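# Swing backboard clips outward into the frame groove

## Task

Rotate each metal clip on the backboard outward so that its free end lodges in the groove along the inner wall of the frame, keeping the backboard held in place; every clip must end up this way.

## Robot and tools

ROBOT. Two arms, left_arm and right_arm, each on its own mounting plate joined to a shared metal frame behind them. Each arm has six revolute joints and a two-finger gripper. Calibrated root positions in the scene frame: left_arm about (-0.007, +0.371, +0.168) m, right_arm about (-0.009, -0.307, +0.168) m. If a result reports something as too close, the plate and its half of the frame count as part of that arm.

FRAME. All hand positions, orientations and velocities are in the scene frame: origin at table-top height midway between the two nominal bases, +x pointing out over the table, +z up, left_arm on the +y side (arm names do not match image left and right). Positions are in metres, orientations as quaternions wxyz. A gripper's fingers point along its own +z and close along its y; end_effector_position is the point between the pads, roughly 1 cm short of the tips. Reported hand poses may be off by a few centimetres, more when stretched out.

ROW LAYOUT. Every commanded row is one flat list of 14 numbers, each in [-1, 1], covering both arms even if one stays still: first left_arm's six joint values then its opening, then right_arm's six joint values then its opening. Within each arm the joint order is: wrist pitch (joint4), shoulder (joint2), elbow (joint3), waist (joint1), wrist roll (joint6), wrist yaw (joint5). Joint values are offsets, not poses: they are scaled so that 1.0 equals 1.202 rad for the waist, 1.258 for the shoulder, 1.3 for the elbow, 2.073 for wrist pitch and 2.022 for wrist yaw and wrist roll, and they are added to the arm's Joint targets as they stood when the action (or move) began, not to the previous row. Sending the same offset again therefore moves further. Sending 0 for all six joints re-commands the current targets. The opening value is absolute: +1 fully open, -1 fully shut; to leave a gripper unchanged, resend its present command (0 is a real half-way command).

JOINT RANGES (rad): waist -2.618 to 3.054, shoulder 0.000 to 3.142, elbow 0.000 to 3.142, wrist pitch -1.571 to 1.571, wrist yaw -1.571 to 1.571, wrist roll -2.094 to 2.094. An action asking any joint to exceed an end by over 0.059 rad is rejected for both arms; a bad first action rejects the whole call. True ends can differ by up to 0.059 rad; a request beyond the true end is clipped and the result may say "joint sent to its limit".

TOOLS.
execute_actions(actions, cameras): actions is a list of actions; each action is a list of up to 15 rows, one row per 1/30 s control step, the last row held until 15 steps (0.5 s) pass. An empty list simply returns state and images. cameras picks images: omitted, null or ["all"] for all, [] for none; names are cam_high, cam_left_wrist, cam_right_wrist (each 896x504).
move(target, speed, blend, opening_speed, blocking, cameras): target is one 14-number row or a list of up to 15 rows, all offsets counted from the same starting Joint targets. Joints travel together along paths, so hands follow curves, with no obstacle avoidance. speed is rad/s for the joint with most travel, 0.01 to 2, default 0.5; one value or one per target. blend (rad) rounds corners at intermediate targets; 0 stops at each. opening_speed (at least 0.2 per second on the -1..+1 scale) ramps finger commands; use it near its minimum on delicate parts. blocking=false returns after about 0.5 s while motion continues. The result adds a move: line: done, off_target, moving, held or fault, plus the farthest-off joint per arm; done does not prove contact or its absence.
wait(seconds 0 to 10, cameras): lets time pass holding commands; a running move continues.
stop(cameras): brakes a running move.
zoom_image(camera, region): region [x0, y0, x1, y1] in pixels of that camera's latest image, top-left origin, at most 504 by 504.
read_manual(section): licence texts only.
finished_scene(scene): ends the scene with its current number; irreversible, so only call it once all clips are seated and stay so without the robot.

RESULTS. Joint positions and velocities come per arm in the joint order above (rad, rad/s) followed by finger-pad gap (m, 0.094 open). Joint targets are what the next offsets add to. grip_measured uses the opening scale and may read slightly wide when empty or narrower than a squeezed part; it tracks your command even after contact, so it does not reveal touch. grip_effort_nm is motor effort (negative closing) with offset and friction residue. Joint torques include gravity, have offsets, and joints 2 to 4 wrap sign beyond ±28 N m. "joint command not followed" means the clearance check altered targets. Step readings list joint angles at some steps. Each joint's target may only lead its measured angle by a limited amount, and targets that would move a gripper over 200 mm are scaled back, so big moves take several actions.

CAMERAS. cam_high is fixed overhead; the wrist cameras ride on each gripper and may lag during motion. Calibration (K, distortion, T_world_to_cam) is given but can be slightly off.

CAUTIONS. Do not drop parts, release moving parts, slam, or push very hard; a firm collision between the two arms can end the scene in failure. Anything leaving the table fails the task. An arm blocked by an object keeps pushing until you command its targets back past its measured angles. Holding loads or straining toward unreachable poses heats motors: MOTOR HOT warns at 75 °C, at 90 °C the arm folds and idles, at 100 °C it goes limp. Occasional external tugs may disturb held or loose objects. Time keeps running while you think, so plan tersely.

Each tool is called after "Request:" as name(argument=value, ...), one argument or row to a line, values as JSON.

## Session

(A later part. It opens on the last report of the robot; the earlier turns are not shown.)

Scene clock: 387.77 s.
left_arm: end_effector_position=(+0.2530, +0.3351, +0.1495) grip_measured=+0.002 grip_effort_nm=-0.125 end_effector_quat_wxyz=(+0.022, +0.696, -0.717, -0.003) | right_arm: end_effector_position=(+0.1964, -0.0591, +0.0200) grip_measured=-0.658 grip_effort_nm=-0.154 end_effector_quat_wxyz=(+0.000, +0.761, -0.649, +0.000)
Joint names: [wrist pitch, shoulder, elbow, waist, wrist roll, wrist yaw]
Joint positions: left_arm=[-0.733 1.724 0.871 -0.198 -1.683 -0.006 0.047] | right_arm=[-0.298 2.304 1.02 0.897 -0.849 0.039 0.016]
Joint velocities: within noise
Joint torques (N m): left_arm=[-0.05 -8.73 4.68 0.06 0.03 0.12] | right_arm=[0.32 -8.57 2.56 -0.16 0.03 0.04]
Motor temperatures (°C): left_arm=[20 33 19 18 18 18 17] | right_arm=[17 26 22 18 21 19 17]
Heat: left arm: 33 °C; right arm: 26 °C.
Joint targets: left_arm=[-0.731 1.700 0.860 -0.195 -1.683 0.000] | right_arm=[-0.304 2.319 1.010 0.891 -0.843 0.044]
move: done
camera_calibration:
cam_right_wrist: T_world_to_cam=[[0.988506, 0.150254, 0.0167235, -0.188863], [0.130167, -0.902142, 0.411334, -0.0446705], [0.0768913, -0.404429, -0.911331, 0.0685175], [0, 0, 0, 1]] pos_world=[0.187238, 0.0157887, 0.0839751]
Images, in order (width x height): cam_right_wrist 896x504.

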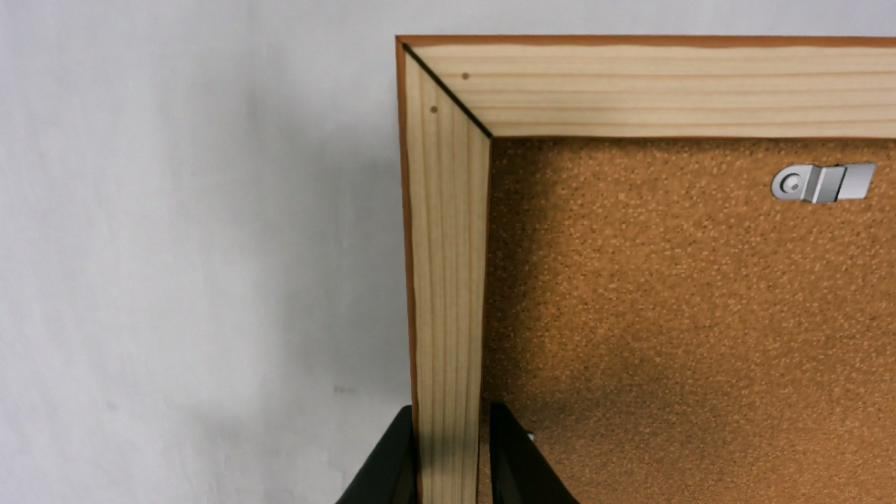

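Request:
move(
  target=[
    [0,0,0,0,0,0,0,0,0,0,0,0,0,-0.02],
    [0,0,0,0,0,0,0,-0.012,-0.02,0,0,0,0,-0.02],
  ],
  speed=0.1,
  cameras=["cam_right_wrist"],
)

Request:
zoom_image(
  camera="cam_right_wrist",
  region=[430, 370, 610, 480],
)

Scene clock: 392.53 s.
left_arm: end_effector_position=(+0.2530, +0.3351, +0.1495) grip_measured=+0.002 grip_effort_nm=-0.120 end_effector_quat_wxyz=(+0.022, +0.696, -0.717, -0.003) | right_arm: end_effector_position=(+0.1937, -0.0617, +0.0200) grip_measured=-0.022 grip_effort_nm=0.066 end_effector_quat_wxyz=(+0.007, +0.761, -0.649, -0.001)
Joint names: [wrist pitch, shoulder, elbow, waist, wrist roll, wrist yaw]
Joint positions: left_arm=[-0.733 1.724 0.871 -0.198 -1.683 -0.006 0.047] | right_arm=[-0.313 2.304 1.02 0.897 -0.848 0.036 0.046]
Joint velocities: within noise
Joint torques (N m): left_arm=[-0.04 -8.75 4.77 0.14 0.04 0.1] | right_arm=[0.18 -10.89 2.54 -0.1 0.01 0.05]
Motor temperatures (°C): left_arm=[20 33 19 18 18 18 17] | right_arm=[17 26 22 18 21 19 17]
Heat: left arm: 33 °C; right arm: 26 °C.
Joint targets: left_arm=[-0.731 1.700 0.860 -0.195 -1.683 0.000] | right_arm=[-0.329 2.293 1.010 0.891 -0.843 0.044]
move: done
camera_calibration:
cam_right_wrist: T_world_to_cam=[[0.988712, 0.149785, 0.00358462, -0.185527], [0.134531, -0.898042, 0.418835, -0.0474279], [0.0659544, -0.413625, -0.908055, 0.0691837], [0, 0, 0, 1]] pos_world=[0.18525, 0.0138129, 0.0833521]
Images, in order (width x height): cam_right_wrist 896x504.

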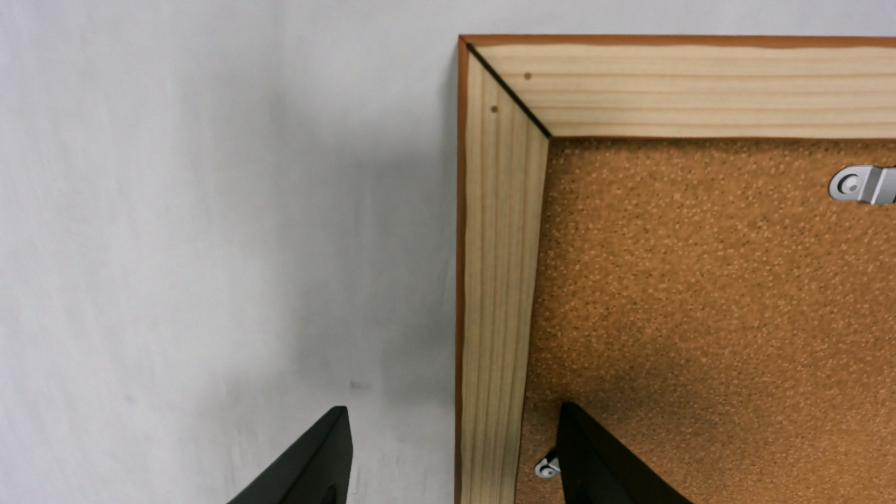

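Scaled by 2.800.

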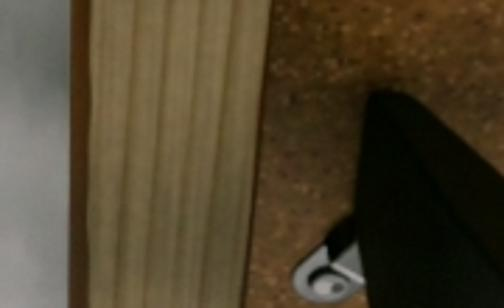

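Request:
move(
  target=[0,0,0,0,0,0,0,-0.062,-0.105,0,0,0,0,-0.02],
  speed=0.3,
)

Scene clock: 420.40 s.
left_arm: end_effector_position=(+0.2530, +0.3351, +0.1495) grip_measured=+0.002 grip_effort_nm=-0.129 end_effector_quat_wxyz=(+0.022, +0.696, -0.717, -0.003) | right_arm: end_effector_position=(+0.1930, -0.0662, +0.0562) grip_measured=-0.022 grip_effort_nm=0.066 end_effector_quat_wxyz=(+0.015, +0.760, -0.649, +0.000)
Joint names: [wrist pitch, shoulder, elbow, waist, wrist roll, wrist yaw]
Joint positions: left_arm=[-0.733 1.724 0.871 -0.198 -1.683 -0.006 0.047] | right_arm=[-0.447 2.185 1.02 0.895 -0.848 0.038 0.046]
Joint velocities: within noise
Joint torques (N m): left_arm=[-0.04 -8.68 4.74 0.01 0.03 0.1] | right_arm=[0.23 -11.77 2.97 0.02 0.02 0.04]
Motor temperatures (°C): left_arm=[20 33 19 18 18 18 17] | right_arm=[17 28 22 18 21 19 17]
Heat: left arm: 33 °C; right arm: 28 °C.
Joint targets: left_arm=[-0.731 1.700 0.860 -0.195 -1.683 0.000] | right_arm=[-0.457 2.162 1.010 0.891 -0.843 0.044]
move: done
camera_calibration:
cam_left_wrist: T_world_to_cam=[[0.996846, -0.0508628, -0.0609191, -0.220843], [-0.0187066, -0.896585, 0.442476, 0.277774], [-0.0771247, -0.439941, -0.894709, 0.384894], [0, 0, 0, 1]] pos_world=[0.255028, 0.407146, 0.208006]
cam_right_wrist: T_world_to_cam=[[0.988886, 0.148516, -0.00685941, -0.18387], [0.137031, -0.892571, 0.42958, -0.0671902], [0.057677, -0.425745, -0.903003, 0.100697], [0, 0, 0, 1]] pos_world=[0.185226, 0.010207, 0.118532]

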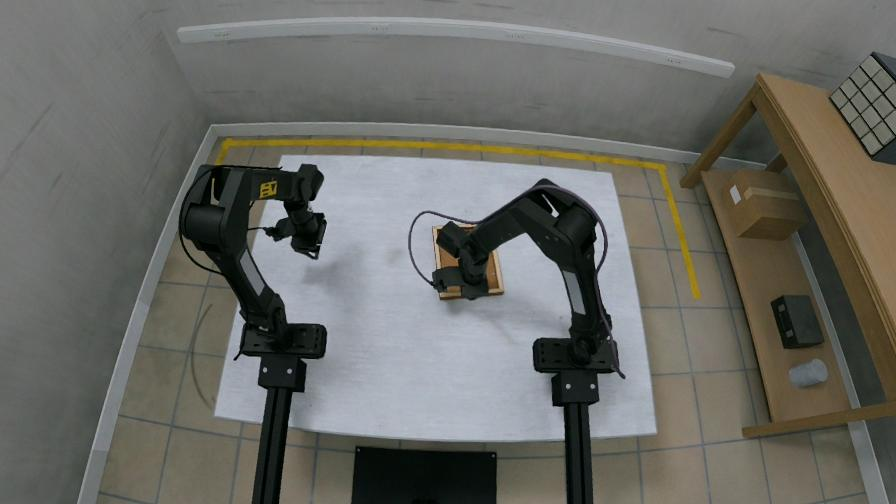

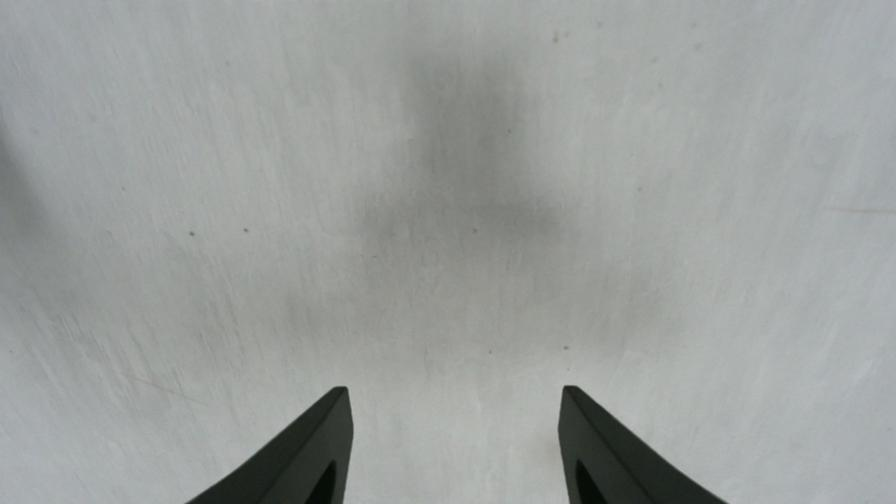

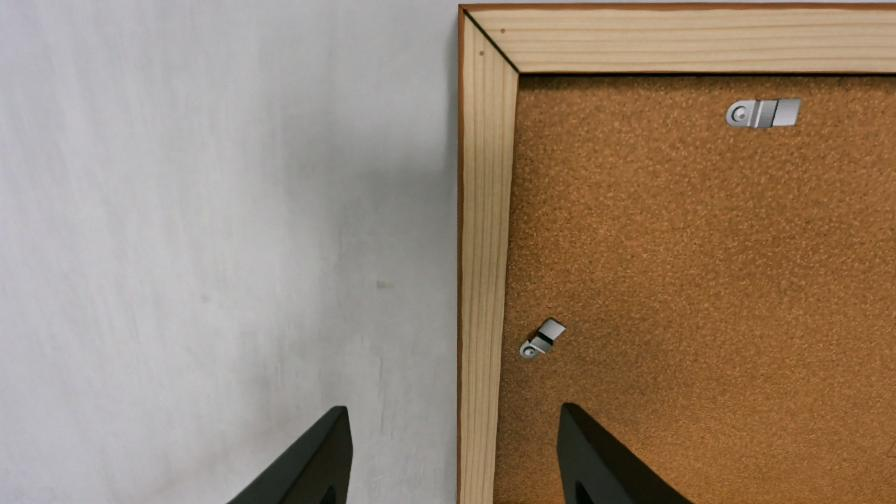

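Request:
move(
  target=[
    [0,0,0,0,0,0,0,-0.02,0.0,0.0308,-0.0150,-0.0163,0.0045,0.27],
    [0,0,0,0,0,0,0,0.0709,0.1041,0.0308,-0.0150,-0.0163,0.0045,0.27],
  ],
  speed=0.2,
  cameras=["cam_right_wrist"],
)

Scene clock: 462.07 s.
left_arm: end_effector_position=(+0.2530, +0.3351, +0.1495) grip_measured=+0.002 grip_effort_nm=-0.129 end_effector_quat_wxyz=(+0.022, +0.696, -0.717, -0.003) | right_arm: end_effector_position=(+0.2043, -0.0617, +0.0270) grip_measured=+0.268 grip_effort_nm=0.061 end_effector_quat_wxyz=(-0.003, +0.761, -0.649, +0.004)
Joint names: [wrist pitch, shoulder, elbow, waist, wrist roll, wrist yaw]
Joint positions: left_arm=[-0.733 1.724 0.871 -0.198 -1.683 -0.006 0.047] | right_arm=[-0.32 2.283 1.027 0.878 -0.869 0.047 0.06]
Joint velocities: within noise
Joint torques (N m): left_arm=[-0.08 -8.66 4.85 0.13 0.01 0.08] | right_arm=[0.48 -9.09 5.05 -0.09 -0.1 0.06]
Motor temperatures (°C): left_arm=[20 33 19 18 18 18 17] | right_arm=[17 27 22 18 21 19 17]
Heat: left arm: 33 °C; right arm: 27 °C.
Joint targets: left_arm=[-0.731 1.700 0.860 -0.195 -1.683 0.000] | right_arm=[-0.310 2.293 1.050 0.873 -0.876 0.053]
move: done
camera_calibration:
cam_right_wrist: T_world_to_cam=[[0.988293, 0.150453, 0.0253143, -0.196557], [0.126632, -0.90146, 0.413925, -0.0502572], [0.0850962, -0.405873, -0.909959, 0.0714283], [0, 0, 0, 1]] pos_world=[0.194542, 0.0132587, 0.0907752]
Images, in order (width x height): cam_right_wrist 896x504.

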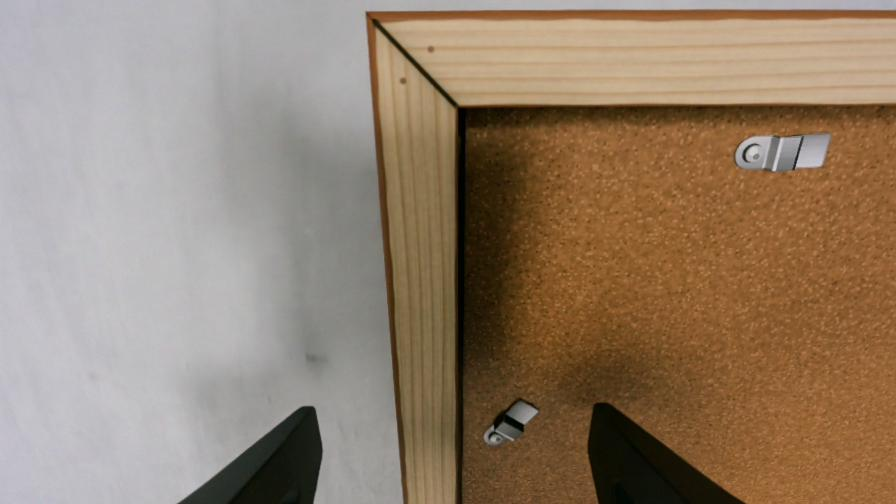

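Request:
move(
  target=[0,0,0,0,0,0,0,0.0096,0.0178,0.0014,0,0,0,0.27],
  speed=0.1,
  cameras=["cam_right_wrist"],
)

Scene clock: 469.60 s.
left_arm: end_effector_position=(+0.2530, +0.3351, +0.1495) grip_measured=+0.002 grip_effort_nm=-0.125 end_effector_quat_wxyz=(+0.022, +0.696, -0.717, -0.003) | right_arm: end_effector_position=(+0.2038, -0.0619, +0.0207) grip_measured=+0.268 grip_effort_nm=0.061 end_effector_quat_wxyz=(-0.002, +0.761, -0.649, +0.004)
Joint names: [wrist pitch, shoulder, elbow, waist, wrist roll, wrist yaw]
Joint positions: left_arm=[-0.733 1.724 0.871 -0.198 -1.683 -0.006 0.047] | right_arm=[-0.3 2.304 1.027 0.878 -0.869 0.047 0.06]
Joint velocities: within noise
Joint torques (N m): left_arm=[-0.03 -8.72 4.72 -0.05 0.02 0.09] | right_arm=[0.48 -8.99 5.15 -0.05 -0.1 0.06]
Motor temperatures (°C): left_arm=[20 33 19 18 18 18 17] | right_arm=[17 27 22 18 21 19 17]
Heat: left arm: 33 °C; right arm: 27 °C.
Joint targets: left_arm=[-0.731 1.700 0.860 -0.195 -1.683 0.000] | right_arm=[-0.290 2.315 1.052 0.873 -0.875 0.053]
move: done
camera_calibration:
cam_right_wrist: T_world_to_cam=[[0.988301, 0.150497, 0.0247366, -0.195855], [0.126864, -0.901217, 0.414383, -0.0478244], [0.0846565, -0.406397, -0.909766, 0.0657157], [0, 0, 0, 1]] pos_world=[0.194068, 0.0130822, 0.0844483]
Images, in order (width x height): cam_right_wrist 896x504.

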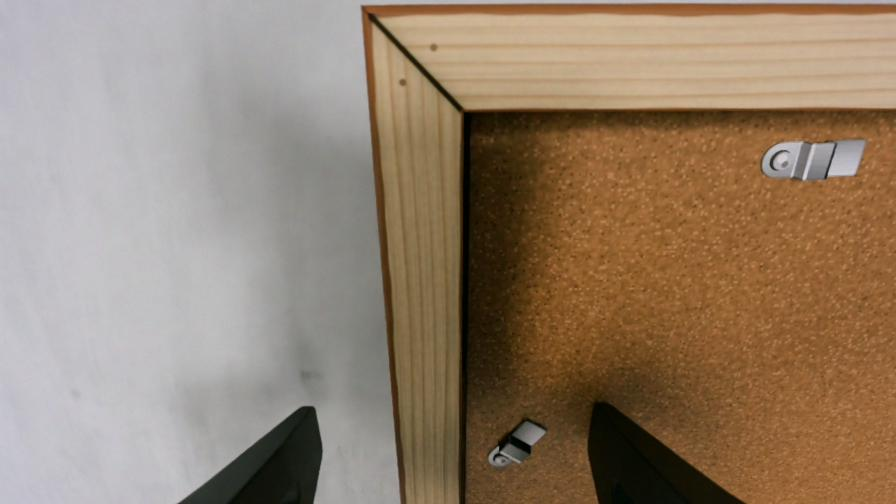

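Request:
move(
  target=[0,0,0,0,0,0,0,0.0019,0.0036,0.0003,0,0,0,0.27],
  speed=0.1,
  cameras=["cam_right_wrist"],
)

Request:
move(
  target=[0,0,0,0,0,0,0,0,0,0,0,0,0,-0.25],
  speed=0.1,
  opening_speed=0.35,
  cameras=["cam_right_wrist"],
)

Scene clock: 475.47 s.
left_arm: end_effector_position=(+0.2530, +0.3351, +0.1495) grip_measured=+0.002 grip_effort_nm=-0.120 end_effector_quat_wxyz=(+0.022, +0.696, -0.717, -0.003) | right_arm: end_effector_position=(+0.2037, -0.0620, +0.0194) grip_measured=+0.268 grip_effort_nm=0.066 end_effector_quat_wxyz=(-0.002, +0.761, -0.648, +0.004)
Joint names: [wrist pitch, shoulder, elbow, waist, wrist roll, wrist yaw]
Joint positions: left_arm=[-0.733 1.724 0.871 -0.198 -1.683 -0.006 0.047] | right_arm=[-0.296 2.308 1.027 0.878 -0.869 0.047 0.06]
Joint velocities: within noise
Joint torques (N m): left_arm=[-0.04 -8.62 4.92 0.03 0.01 0.09] | right_arm=[0.48 -8.96 5.14 -0.06 -0.1 0.04]
Motor temperatures (°C): left_arm=[20 33 19 18 18 18 17] | right_arm=[17 27 22 18 21 19 17]
Heat: left arm: 33 °C; right arm: 27 °C.
Joint targets: left_arm=[-0.731 1.700 0.860 -0.195 -1.683 0.000] | right_arm=[-0.286 2.320 1.052 0.873 -0.876 0.053]
move: done
camera_calibration:
cam_right_wrist: T_world_to_cam=[[0.988243, 0.150874, 0.0247353, -0.195698], [0.127208, -0.901167, 0.414387, -0.0473736], [0.0848108, -0.406368, -0.909765, 0.0645183], [0, 0, 0, 1]] pos_world=[0.193952, 0.0130525, 0.0831681]
Images, in order (width x height): cam_right_wrist 896x504.

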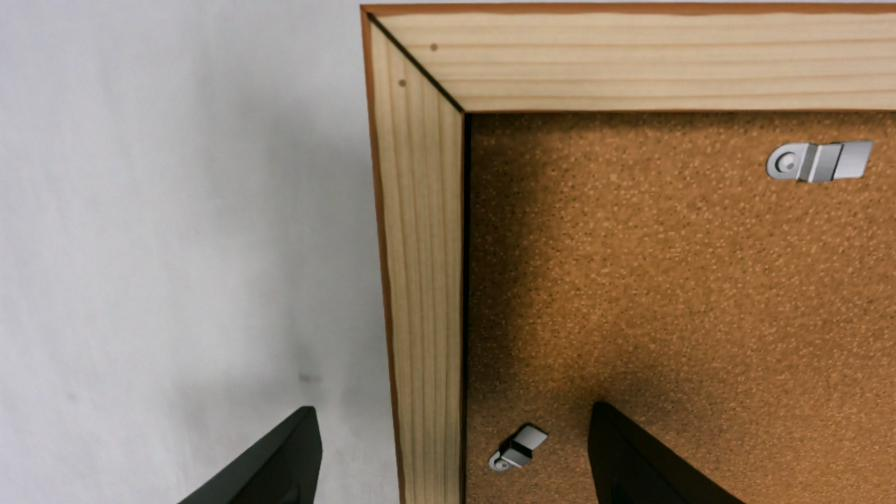

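Scene clock: 477.17 s.
left_arm: end_effector_position=(+0.2530, +0.3351, +0.1495) grip_measured=+0.002 grip_effort_nm=-0.129 end_effector_quat_wxyz=(+0.022, +0.696, -0.717, -0.003) | right_arm: end_effector_position=(+0.2060, -0.0601, +0.0201) grip_measured=-0.248 grip_effort_nm=-0.154 end_effector_quat_wxyz=(-0.006, +0.761, -0.649, +0.006)
Joint names: [wrist pitch, shoulder, elbow, waist, wrist roll, wrist yaw]
Joint positions: left_arm=[-0.733 1.724 0.871 -0.198 -1.683 -0.006 0.047] | right_arm=[-0.293 2.308 1.032 0.878 -0.869 0.05 0.035]
Joint velocities: within noise
Joint torques (N m): left_arm=[-0.01 -8.51 4.82 0.1 0.04 0.1] | right_arm=[0.47 -8.96 4.82 -0.08 -0.1 0.03]
Motor temperatures (°C): left_arm=[20 33 19 18 18 18 17] | right_arm=[17 27 23 18 21 19 17]
Heat: left arm: 33 °C; right arm: 27 °C.
Joint targets: left_arm=[-0.731 1.700 0.860 -0.195 -1.683 0.000] | right_arm=[-0.286 2.320 1.052 0.873 -0.876 0.053]
move: done
camera_calibration:
cam_right_wrist: T_world_to_cam=[[0.988092, 0.150446, 0.0322523, -0.198435], [0.124036, -0.902878, 0.411614, -0.0456019], [0.0910456, -0.402712, -0.910787, 0.0646644], [0, 0, 0, 1]] pos_world=[0.195841, 0.0147219, 0.0840659]
Images, in order (width x height): cam_right_wrist 896x504.

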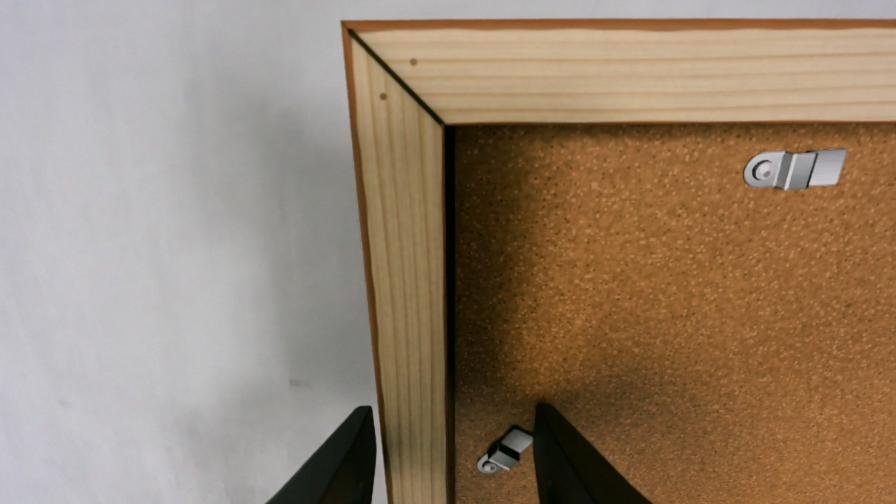

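Request:
move(
  target=[0,0,0,0,0,0,0,0.002,0.0036,0,0,0,0,-0.25],
  speed=0.1,
  cameras=["cam_right_wrist"],
)

Scene clock: 482.50 s.
left_arm: end_effector_position=(+0.2530, +0.3351, +0.1495) grip_measured=+0.002 grip_effort_nm=-0.125 end_effector_quat_wxyz=(+0.022, +0.696, -0.717, -0.003) | right_arm: end_effector_position=(+0.2060, -0.0601, +0.0195) grip_measured=-0.248 grip_effort_nm=-0.154 end_effector_quat_wxyz=(-0.006, +0.761, -0.649, +0.006)
Joint names: [wrist pitch, shoulder, elbow, waist, wrist roll, wrist yaw]
Joint positions: left_arm=[-0.733 1.724 0.871 -0.198 -1.683 -0.006 0.047] | right_arm=[-0.291 2.31 1.032 0.878 -0.869 0.05 0.035]
Joint velocities: within noise
Joint torques (N m): left_arm=[-0.04 -8.76 4.79 0.05 0.03 0.1] | right_arm=[0.48 -8.76 4.79 -0.08 -0.1 0.02]
Motor temperatures (°C): left_arm=[20 33 19 18 18 18 17] | right_arm=[17 26 23 18 21 19 17]
Heat: left arm: 33 °C; right arm: 26 °C.
Joint targets: left_arm=[-0.731 1.700 0.860 -0.195 -1.683 0.000] | right_arm=[-0.282 2.324 1.052 0.873 -0.876 0.053]
move: done
camera_calibration:
cam_right_wrist: T_world_to_cam=[[0.988092, 0.150446, 0.0322523, -0.198375], [0.124036, -0.902878, 0.411614, -0.0453677], [0.0910456, -0.402712, -0.910787, 0.0641315], [0, 0, 0, 1]] pos_world=[0.195801, 0.0147097, 0.0834822]
Images, in order (width x height): cam_right_wrist 896x504.

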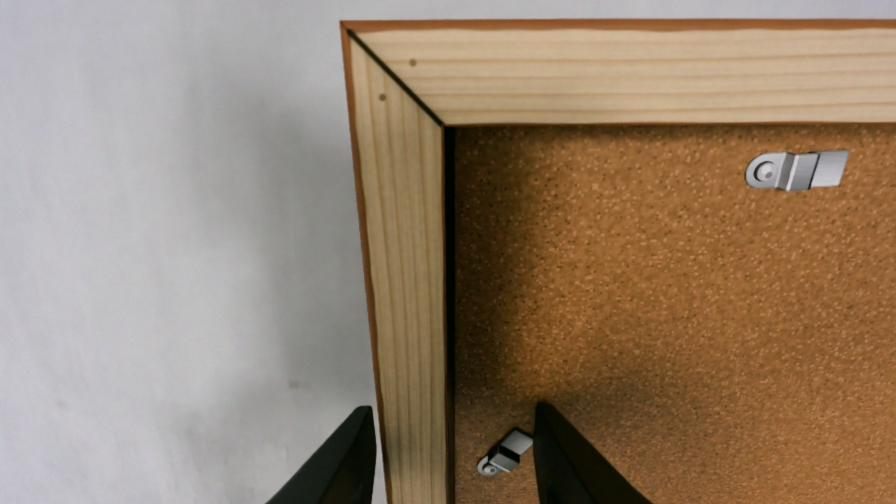

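Request:
move(
  target=[
    [0,0,0,0,0,0,0,0,0,0,0,0,0,0.05],
    [0,0,0,0,0,0,0,-0.01,-0.063,0,0,0,0,0.05],
    [0,0,0,0,0,0,0,-0.01,-0.063,-0.0377,0,0,0,0.05],
    [0,0,0,0,0,0,0,0.0053,-0.008,-0.0377,0,0,0,0.05],
  ],
  speed=0.15,
  cameras=["cam_right_wrist"],
)

Scene clock: 515.70 s.
left_arm: end_effector_position=(+0.2530, +0.3351, +0.1495) grip_measured=+0.002 grip_effort_nm=-0.120 end_effector_quat_wxyz=(+0.022, +0.696, -0.717, -0.003) | right_arm: end_effector_position=(+0.2032, -0.0635, +0.0192) grip_measured=+0.048 grip_effort_nm=0.066 end_effector_quat_wxyz=(-0.006, +0.762, -0.648, +0.006)
Joint names: [wrist pitch, shoulder, elbow, waist, wrist roll, wrist yaw]
Joint positions: left_arm=[-0.733 1.724 0.871 -0.198 -1.683 -0.006 0.047] | right_arm=[-0.28 2.302 1.012 0.878 -0.87 0.051 0.049]
Joint velocities: within noise
Joint torques (N m): left_arm=[-0.07 -8.68 4.74 0.08 0.06 0.09] | right_arm=[0.48 -8.87 2.67 -0.05 -0.09 0.03]
Motor temperatures (°C): left_arm=[20 33 19 18 18 18 17] | right_arm=[17 27 22 18 21 19 17]
Heat: left arm: 33 °C; right arm: 27 °C.
Joint targets: left_arm=[-0.731 1.700 0.860 -0.195 -1.683 0.000] | right_arm=[-0.271 2.314 1.003 0.873 -0.876 0.053]
move: done
camera_calibration:
cam_right_wrist: T_world_to_cam=[[0.987913, 0.151632, 0.03217, -0.194981], [0.125053, -0.902282, 0.412612, -0.0481966], [0.0915916, -0.403602, -0.910339, 0.0625596], [0, 0, 0, 1]] pos_world=[0.192922, 0.0113276, 0.0831094]
Images, in order (width x height): cam_right_wrist 896x504.

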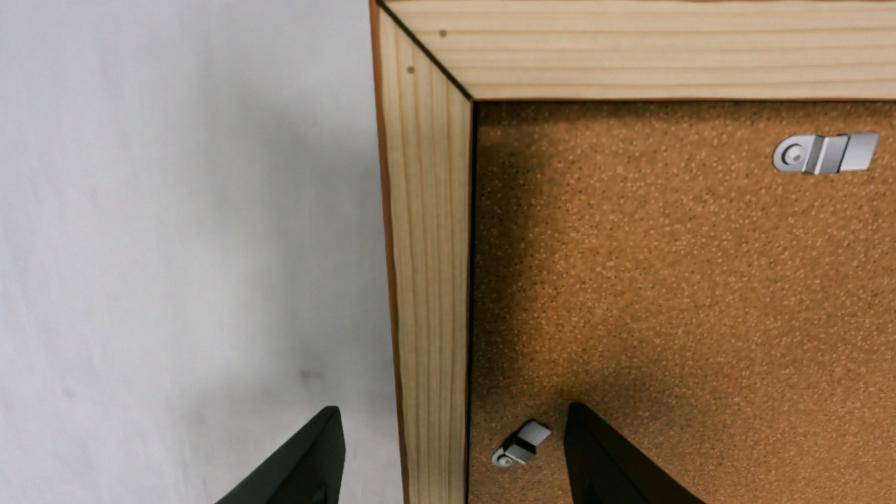

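Request:
move(
  target=[
    [0,0,0,0,0,0,0,0.0018,0.0032,0,0,0,0,0.05],
    [0,0,0,0,0,0,0,0.0018,0.0032,0,0,0,0,-0.4],
  ],
  speed=0.1,
  opening_speed=0.35,
  cameras=["cam_right_wrist"],
)

Scene clock: 521.87 s.
left_arm: end_effector_position=(+0.2530, +0.3351, +0.1495) grip_measured=+0.002 grip_effort_nm=-0.120 end_effector_quat_wxyz=(+0.022, +0.696, -0.717, -0.003) | right_arm: end_effector_position=(+0.2067, -0.0617, +0.0192) grip_measured=-0.396 grip_effort_nm=-0.237 end_effector_quat_wxyz=(-0.013, +0.762, -0.647, +0.010)
Joint names: [wrist pitch, shoulder, elbow, waist, wrist roll, wrist yaw]
Joint positions: left_arm=[-0.733 1.724 0.871 -0.198 -1.683 -0.006 0.047] | right_arm=[-0.264 2.302 1.012 0.878 -0.874 0.059 0.028]
Joint velocities: within noise
Joint torques (N m): left_arm=[-0.04 -8.7 4.9 0.02 -0.02 0.06] | right_arm=[0.39 -8.54 2.67 -0.08 -0.05 -0.06]
Motor temperatures (°C): left_arm=[20 34 19 18 18 18 17] | right_arm=[17 27 22 18 21 19 17]
Heat: left arm: 34 °C; right arm: 27 °C.
Joint targets: left_arm=[-0.731 1.700 0.860 -0.195 -1.683 0.000] | right_arm=[-0.267 2.318 1.003 0.873 -0.876 0.053]
move: done
camera_calibration:
cam_right_wrist: T_world_to_cam=[[0.986791, 0.154444, 0.0489013, -0.198663], [0.121237, -0.904255, 0.40942, -0.0462531], [0.107452, -0.398083, -0.911035, 0.0600242], [0, 0, 0, 1]] pos_world=[0.195197, 0.0127523, 0.0833359]
Images, in order (width x height): cam_right_wrist 896x504.

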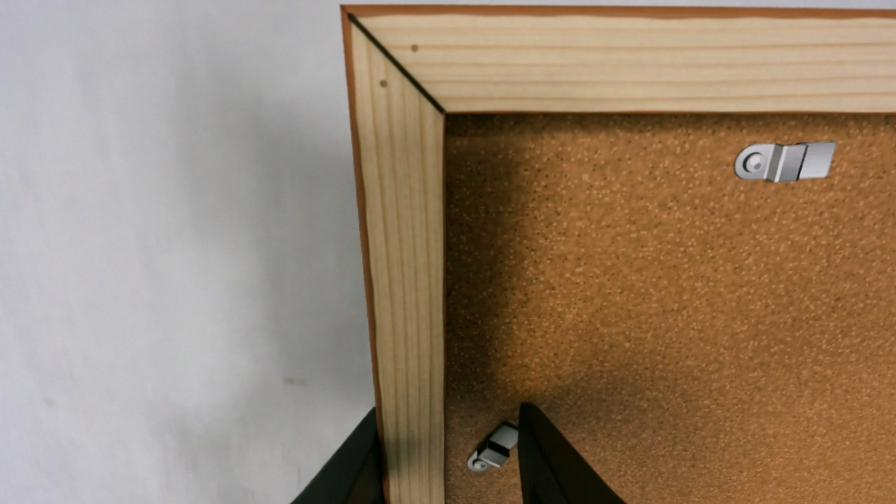

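Request:
move(
  target=[0,0,0,0,0,0,0,0,0.002,0,0,0,0,-0.5],
  speed=0.1,
  opening_speed=0.35,
  cameras=["cam_right_wrist"],
)

Request:
zoom_image(
  camera="cam_right_wrist",
  region=[340, 340, 600, 504],
)

Scene clock: 525.77 s.
left_arm: end_effector_position=(+0.2530, +0.3351, +0.1495) grip_measured=+0.002 grip_effort_nm=-0.120 end_effector_quat_wxyz=(+0.022, +0.696, -0.717, -0.003) | right_arm: end_effector_position=(+0.2054, -0.0617, +0.0192) grip_measured=-0.497 grip_effort_nm=-0.222 end_effector_quat_wxyz=(-0.011, +0.763, -0.646, +0.007)
Joint names: [wrist pitch, shoulder, elbow, waist, wrist roll, wrist yaw]
Joint positions: left_arm=[-0.733 1.724 0.871 -0.198 -1.683 -0.006 0.047] | right_arm=[-0.268 2.302 1.012 0.878 -0.876 0.053 0.024]
Joint velocities: within noise
Joint torques (N m): left_arm=[-0.05 -8.87 4.81 0.09 -0.01 0.08] | right_arm=[0.42 -8.34 2.71 -0.1 -0.05 -0.01]
Motor temperatures (°C): left_arm=[20 34 19 18 18 18 17] | right_arm=[17 26 22 18 21 19 17]
Heat: left arm: 34 °C; right arm: 26 °C.
Joint targets: left_arm=[-0.731 1.700 0.860 -0.195 -1.683 0.000] | right_arm=[-0.268 2.320 1.003 0.873 -0.876 0.053]
move: done
camera_calibration:
cam_right_wrist: T_world_to_cam=[[0.98676, 0.156571, 0.0423057, -0.197017], [0.126001, -0.904303, 0.407873, -0.047068], [0.102118, -0.397142, -0.912058, 0.061289], [0, 0, 0, 1]] pos_world=[0.19408, 0.0126239, 0.0834318]
Images, in order (width x height): cam_right_wrist 896x504.

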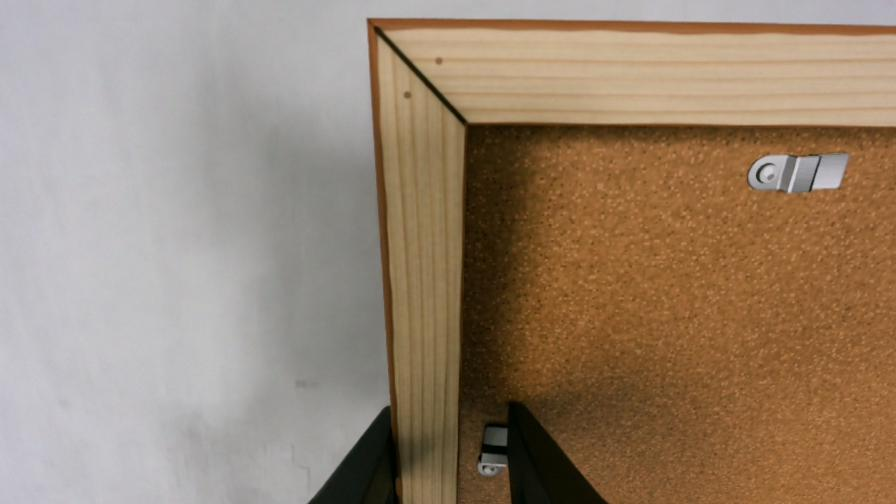

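Scaled by 1.938.

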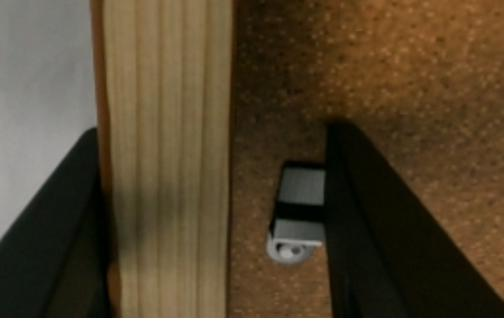

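Request:
move(
  target=[
    [0,0,0,0,0,0,0,0,0,0,0,0,0,-0.3],
    [0,0,0,0,0,0,0,-0.012,-0.063,0,0,0,0,-0.3],
    [0,0,0,0,0,0,0,-0.012,-0.063,-0.0142,0,0,0,-0.3],
    [0,0,0,0,0,0,0,0.0029,-0.010,-0.0142,0,0,0,-0.3],
  ],
  speed=0.15,
  cameras=["cam_right_wrist"],
)

Scene clock: 536.67 s.
left_arm: end_effector_position=(+0.2530, +0.3351, +0.1495) grip_measured=+0.002 grip_effort_nm=-0.120 end_effector_quat_wxyz=(+0.022, +0.696, -0.717, -0.003) | right_arm: end_effector_position=(+0.2012, -0.0674, +0.0193) grip_measured=-0.302 grip_effort_nm=0.051 end_effector_quat_wxyz=(-0.005, +0.763, -0.646, +0.008)
Joint names: [wrist pitch, shoulder, elbow, waist, wrist roll, wrist yaw]
Joint positions: left_arm=[-0.733 1.724 0.871 -0.198 -1.683 -0.006 0.047] | right_arm=[-0.271 2.294 0.994 0.878 -0.876 0.055 0.033]
Joint velocities: within noise
Joint torques (N m): left_arm=[-0.01 -8.62 4.77 0.03 0.01 0.12] | right_arm=[0.49 -8.62 2.61 0.01 -0.04 -0.02]
Motor temperatures (°C): left_arm=[20 34 19 18 18 18 17] | right_arm=[17 26 22 18 21 19 17]
Heat: left arm: 34 °C; right arm: 26 °C.
Joint targets: left_arm=[-0.731 1.700 0.860 -0.195 -1.683 0.000] | right_arm=[-0.261 2.308 0.985 0.873 -0.876 0.053]
move: done
camera_calibration:
cam_right_wrist: T_world_to_cam=[[0.987076, 0.156676, 0.0336827, -0.191946], [0.128641, -0.89999, 0.416497, -0.0521019], [0.0955693, -0.406781, -0.908513, 0.0602124], [0, 0, 0, 1]] pos_world=[0.190413, 0.00767541, 0.0828693]
Images, in order (width x height): cam_right_wrist 896x504.

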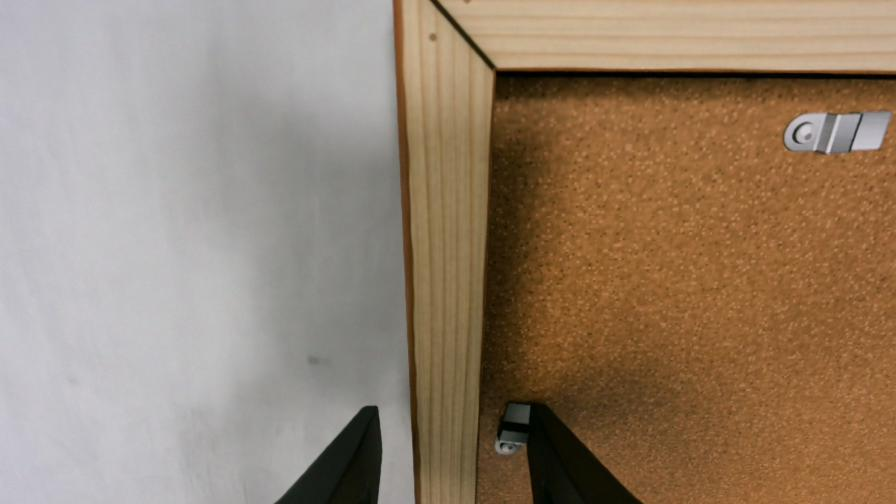

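Request:
move(
  target=[
    [0,0,0,0,0,0,0,-0.015,-0.058,0,0,0,0,-0.15],
    [0,0,0,0,0,0,0,-0.015,-0.058,0.0346,0.020,0.0084,0,-0.15],
    [0,0,0,0,0,0,0,-0.0043,0.004,0.0346,0.020,0.0084,0,-0.15],
  ],
  speed=0.15,
  cameras=["cam_right_wrist"],
)

Scene clock: 547.47 s.
left_arm: end_effector_position=(+0.2530, +0.3351, +0.1495) grip_measured=+0.002 grip_effort_nm=-0.129 end_effector_quat_wxyz=(+0.022, +0.696, -0.717, -0.003) | right_arm: end_effector_position=(+0.2012, -0.0616, +0.0193) grip_measured=-0.152 grip_effort_nm=0.061 end_effector_quat_wxyz=(-0.006, +0.764, -0.645, +0.008)
Joint names: [wrist pitch, shoulder, elbow, waist, wrist roll, wrist yaw]
Joint positions: left_arm=[-0.733 1.724 0.871 -0.198 -1.683 -0.006 0.047] | right_arm=[-0.279 2.302 1.011 0.889 -0.866 0.055 0.04]
Joint velocities: within noise
Joint torques (N m): left_arm=[-0.03 -8.53 4.79 0.16 0.01 0.09] | right_arm=[0.48 -8.96 4.57 1.18 0.04 -0.04]
Motor temperatures (°C): left_arm=[20 34 19 18 18 18 17] | right_arm=[17 26 22 18 21 19 17]
Heat: left arm: 34 °C; right arm: 26 °C.
Joint targets: left_arm=[-0.731 1.700 0.860 -0.195 -1.683 0.000] | right_arm=[-0.270 2.313 1.030 0.897 -0.858 0.053]
move: done
camera_calibration:
cam_right_wrist: T_world_to_cam=[[0.986721, 0.158416, 0.0358558, -0.192678], [0.129476, -0.900448, 0.415247, -0.0471399], [0.0980682, -0.40509, -0.909002, 0.0621661], [0, 0, 0, 1]] pos_world=[0.190126, 0.0132592, 0.0829924]
Images, in order (width x height): cam_right_wrist 896x504.

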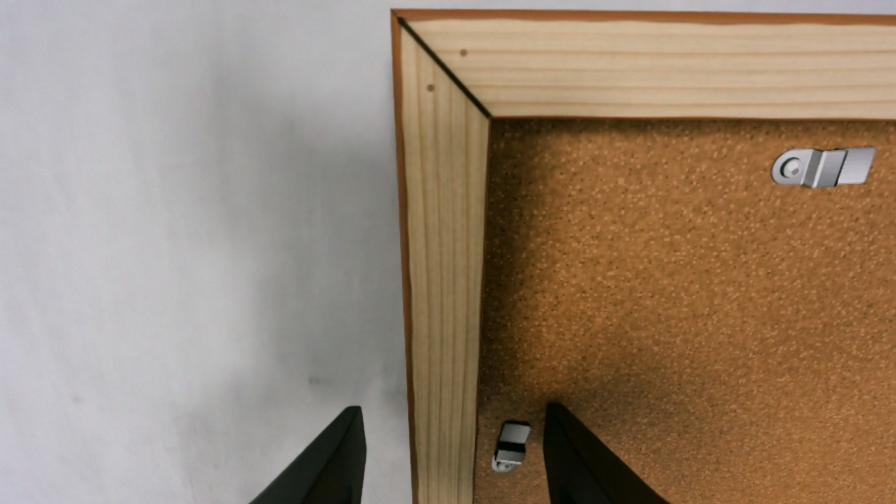

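Request:
move(
  target=[
    [0,0,0,0,0,0,0,-0.012,-0.058,0,0,0,0,-0.1],
    [0,0,0,0,0,0,0,-0.012,-0.058,-0.0304,0,0,0,-0.1],
    [0,0,0,0,0,0,0,0.0029,0.002,-0.0304,0,0,0,-0.1],
  ],
  speed=0.15,
  cameras=["cam_right_wrist"],
)

Scene clock: 556.67 s.
left_arm: end_effector_position=(+0.2530, +0.3351, +0.1495) grip_measured=+0.002 grip_effort_nm=-0.120 end_effector_quat_wxyz=(+0.022, +0.696, -0.717, -0.003) | right_arm: end_effector_position=(+0.1992, -0.0638, +0.0190) grip_measured=-0.102 grip_effort_nm=0.051 end_effector_quat_wxyz=(-0.005, +0.764, -0.645, +0.009)
Joint names: [wrist pitch, shoulder, elbow, waist, wrist roll, wrist yaw]
Joint positions: left_arm=[-0.733 1.724 0.871 -0.198 -1.683 -0.006 0.047] | right_arm=[-0.272 2.298 1 0.89 -0.866 0.056 0.042]
Joint velocities: within noise
Joint torques (N m): left_arm=[-0.04 -8.59 4.62 0.1 0.03 0.09] | right_arm=[0.48 -8.31 2.58 1.07 0.05 -0.03]
Motor temperatures (°C): left_arm=[20 34 19 18 18 18 17] | right_arm=[17 26 22 18 21 19 17]
Heat: left arm: 34 °C; right arm: 26 °C.
Joint targets: left_arm=[-0.731 1.700 0.860 -0.195 -1.683 0.000] | right_arm=[-0.264 2.315 0.990 0.897 -0.859 0.053]
move: done
camera_calibration:
cam_right_wrist: T_world_to_cam=[[0.986666, 0.1589, 0.0352325, -0.190359], [0.130017, -0.899712, 0.416669, -0.0487478], [0.0979078, -0.406533, -0.908375, 0.0611093], [0, 0, 0, 1]] pos_world=[0.188176, 0.011232, 0.0825288]
Images, in order (width x height): cam_right_wrist 896x504.

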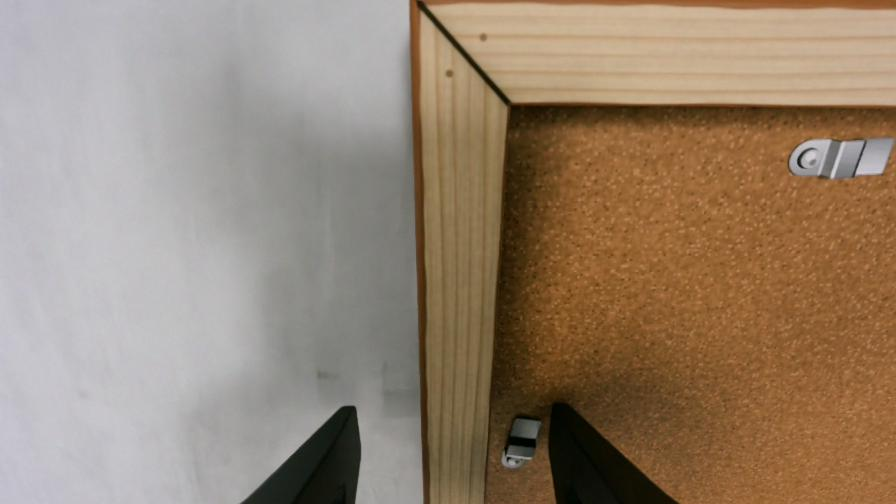

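Request:
move(
  target=[0,0,0,0,0,0,0,0,0,0,0,0,0,-0.6],
  opening_speed=0.35,
  cameras=["cam_right_wrist"],
)

Request:
zoom_image(
  camera="cam_right_wrist",
  region=[340, 340, 600, 504],
)

Scene clock: 561.57 s.
left_arm: end_effector_position=(+0.2530, +0.3351, +0.1495) grip_measured=+0.002 grip_effort_nm=-0.125 end_effector_quat_wxyz=(+0.022, +0.696, -0.717, -0.003) | right_arm: end_effector_position=(+0.2004, -0.0623, +0.0190) grip_measured=-0.596 grip_effort_nm=-0.247 end_effector_quat_wxyz=(-0.009, +0.764, -0.645, +0.010)
Joint names: [wrist pitch, shoulder, elbow, waist, wrist roll, wrist yaw]
Joint positions: left_arm=[-0.733 1.724 0.871 -0.198 -1.683 -0.006 0.047] | right_arm=[-0.265 2.298 1 0.892 -0.865 0.059 0.019]
Joint velocities: within noise
Joint torques (N m): left_arm=[-0.06 -8.64 4.81 0.06 -0.02 0.06] | right_arm=[0.41 -8.35 2.61 0.91 0.04 -0.07]
Motor temperatures (°C): left_arm=[20 34 19 18 18 18 17] | right_arm=[17 26 22 18 21 19 17]
Heat: left arm: 34 °C; right arm: 26 °C.
Joint targets: left_arm=[-0.731 1.700 0.860 -0.195 -1.683 0.000] | right_arm=[-0.264 2.315 0.990 0.897 -0.859 0.053]
move: done
camera_calibration:
cam_right_wrist: T_world_to_cam=[[0.986199, 0.159943, 0.0427673, -0.191675], [0.128171, -0.901074, 0.414292, -0.0472951], [0.1048, -0.403093, -0.909139, 0.0604845], [0, 0, 0, 1]] pos_world=[0.188753, 0.0124217, 0.0827802]
Images, in order (width x height): cam_right_wrist 896x504.

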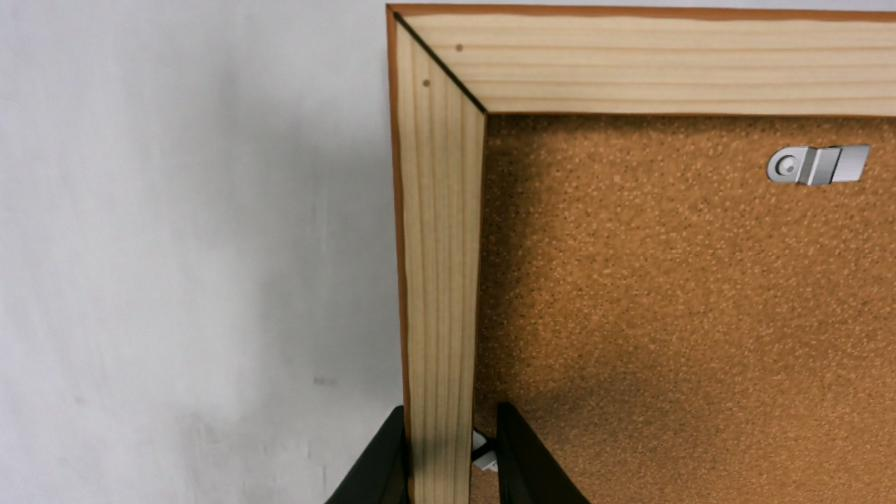

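Scaled by 1.938.

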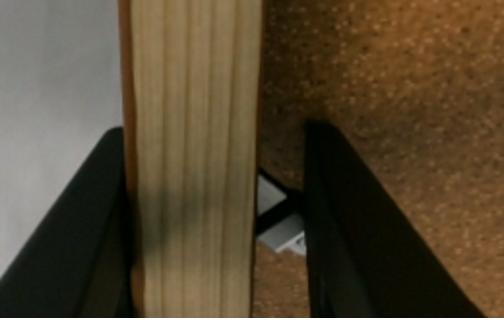

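Rotating well. Close further.

Request:
move(
  target=[0,0,0,0,0,0,0,0,0,0,0,0,0,-0.78],
  opening_speed=0.35,
  cameras=["cam_right_wrist"],
)

Request:
zoom_image(
  camera="cam_right_wrist",
  region=[340, 340, 600, 504],
)

Scene clock: 564.60 s.
left_arm: end_effector_position=(+0.2530, +0.3351, +0.1495) grip_measured=+0.002 grip_effort_nm=-0.125 end_effector_quat_wxyz=(+0.022, +0.696, -0.717, -0.003) | right_arm: end_effector_position=(+0.1974, -0.0630, +0.0190) grip_measured=-0.769 grip_effort_nm=-1.033 end_effector_quat_wxyz=(-0.004, +0.763, -0.647, +0.005)
Joint names: [wrist pitch, shoulder, elbow, waist, wrist roll, wrist yaw]
Joint positions: left_arm=[-0.733 1.724 0.871 -0.198 -1.683 -0.006 0.047] | right_arm=[-0.275 2.298 1 0.892 -0.86 0.049 0.011]
Joint velocities: within noise
Joint torques (N m): left_arm=[-0.08 -8.62 4.72 0.06 0 0.09] | right_arm=[0.5 -8.31 2.61 0.87 -0.03 0.04]
Motor temperatures (°C): left_arm=[20 34 19 18 18 18 17] | right_arm=[17 26 22 18 21 19 17]
Heat: left arm: 34 °C; right arm: 26 °C.
Joint targets: left_arm=[-0.731 1.700 0.860 -0.195 -1.683 0.000] | right_arm=[-0.265 2.315 0.990 0.897 -0.859 0.053]
move: done
camera_calibration:
cam_right_wrist: T_world_to_cam=[[0.987463, 0.155191, 0.0288445, -0.188968], [0.129607, -0.901446, 0.413035, -0.047757], [0.0901009, -0.404118, -0.910258, 0.0633397], [0, 0, 0, 1]] pos_world=[0.187082, 0.0118726, 0.0828315]
Images, in order (width x height): cam_right_wrist 896x504.

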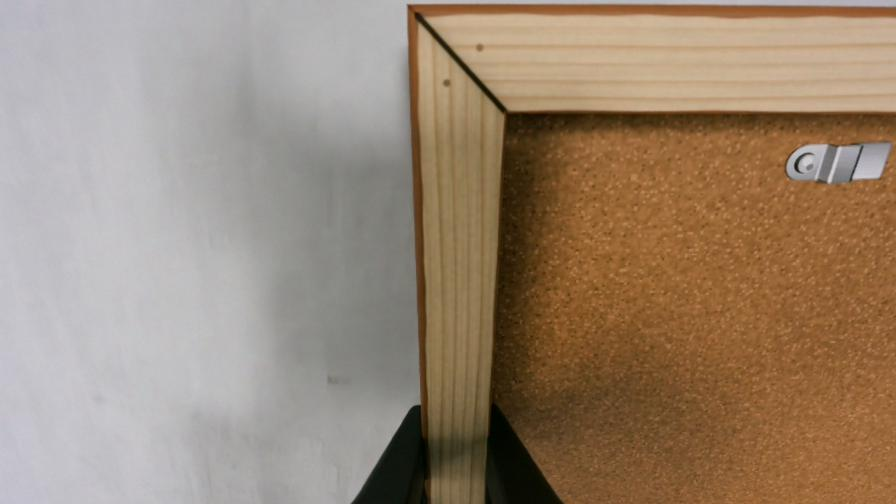

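Scaled by 1.938.

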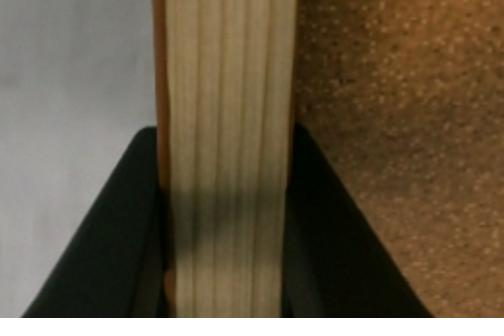

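Request:
move(
  target=[
    [0,0,0,0,0,0,0,0,0,0,0,0,0,-0.3],
    [0,0,0,0,0,0,0,-0.085,-0.15,0,0,0,0,-0.3],
  ],
  speed=0.5,
  cameras=["cam_right_wrist"],
)

Request:
zoom_image(
  camera="cam_right_wrist",
  region=[340, 200, 640, 400],
)

Scene clock: 569.57 s.
left_arm: end_effector_position=(+0.2530, +0.3351, +0.1495) grip_measured=+0.002 grip_effort_nm=-0.125 end_effector_quat_wxyz=(+0.022, +0.696, -0.717, -0.003) | right_arm: end_effector_position=(+0.1984, -0.0647, +0.0656) grip_measured=-0.302 grip_effort_nm=0.066 end_effector_quat_wxyz=(-0.004, +0.763, -0.647, +0.005)
Joint names: [wrist pitch, shoulder, elbow, waist, wrist roll, wrist yaw]
Joint positions: left_arm=[-0.733 1.724 0.871 -0.198 -1.683 -0.006 0.047] | right_arm=[-0.431 2.143 1 0.892 -0.859 0.049 0.033]
Joint velocities: within noise
Joint torques (N m): left_arm=[0.02 -8.59 4.85 0.1 0.03 0.06] | right_arm=[0.32 -10.88 3.12 0.87 -0.04 0.03]
Motor temperatures (°C): left_arm=[20 34 19 18 18 18 17] | right_arm=[17 27 22 18 21 19 17]
Heat: left arm: 34 °C; right arm: 27 °C.
Joint targets: left_arm=[-0.731 1.700 0.860 -0.195 -1.683 0.000] | right_arm=[-0.441 2.127 0.990 0.897 -0.859 0.053]
move: done
camera_calibration:
cam_right_wrist: T_world_to_cam=[[0.987527, 0.154837, 0.0285589, -0.190987], [0.129377, -0.901374, 0.413263, -0.0686179], [0.0897305, -0.404413, -0.910164, 0.105056], [0, 0, 0, 1]] pos_world=[0.188056, 0.0102075, 0.12943]
Images, in order (width x height): cam_right_wrist 896x504.

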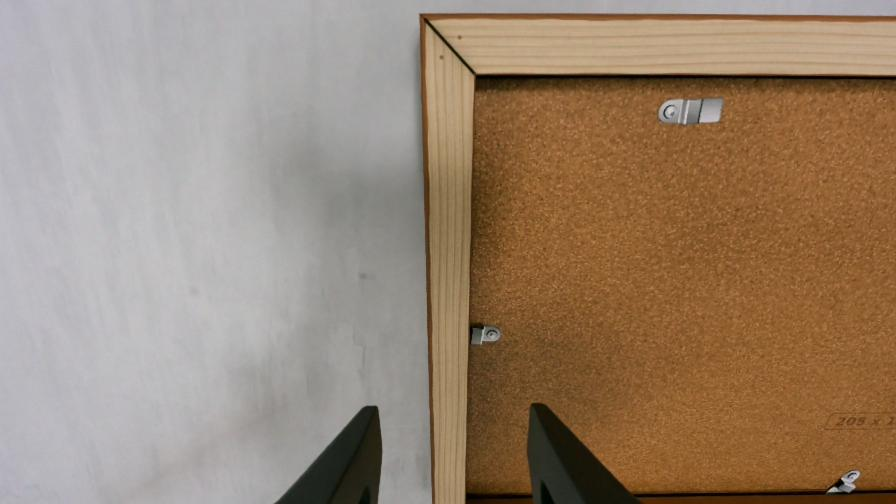

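Scaled by 1.680.

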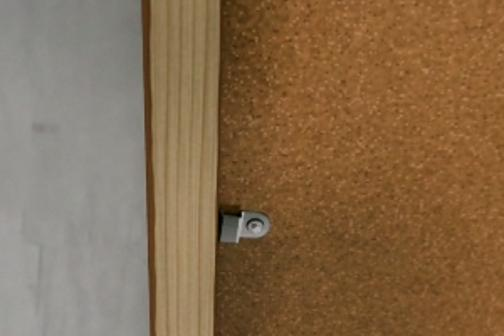

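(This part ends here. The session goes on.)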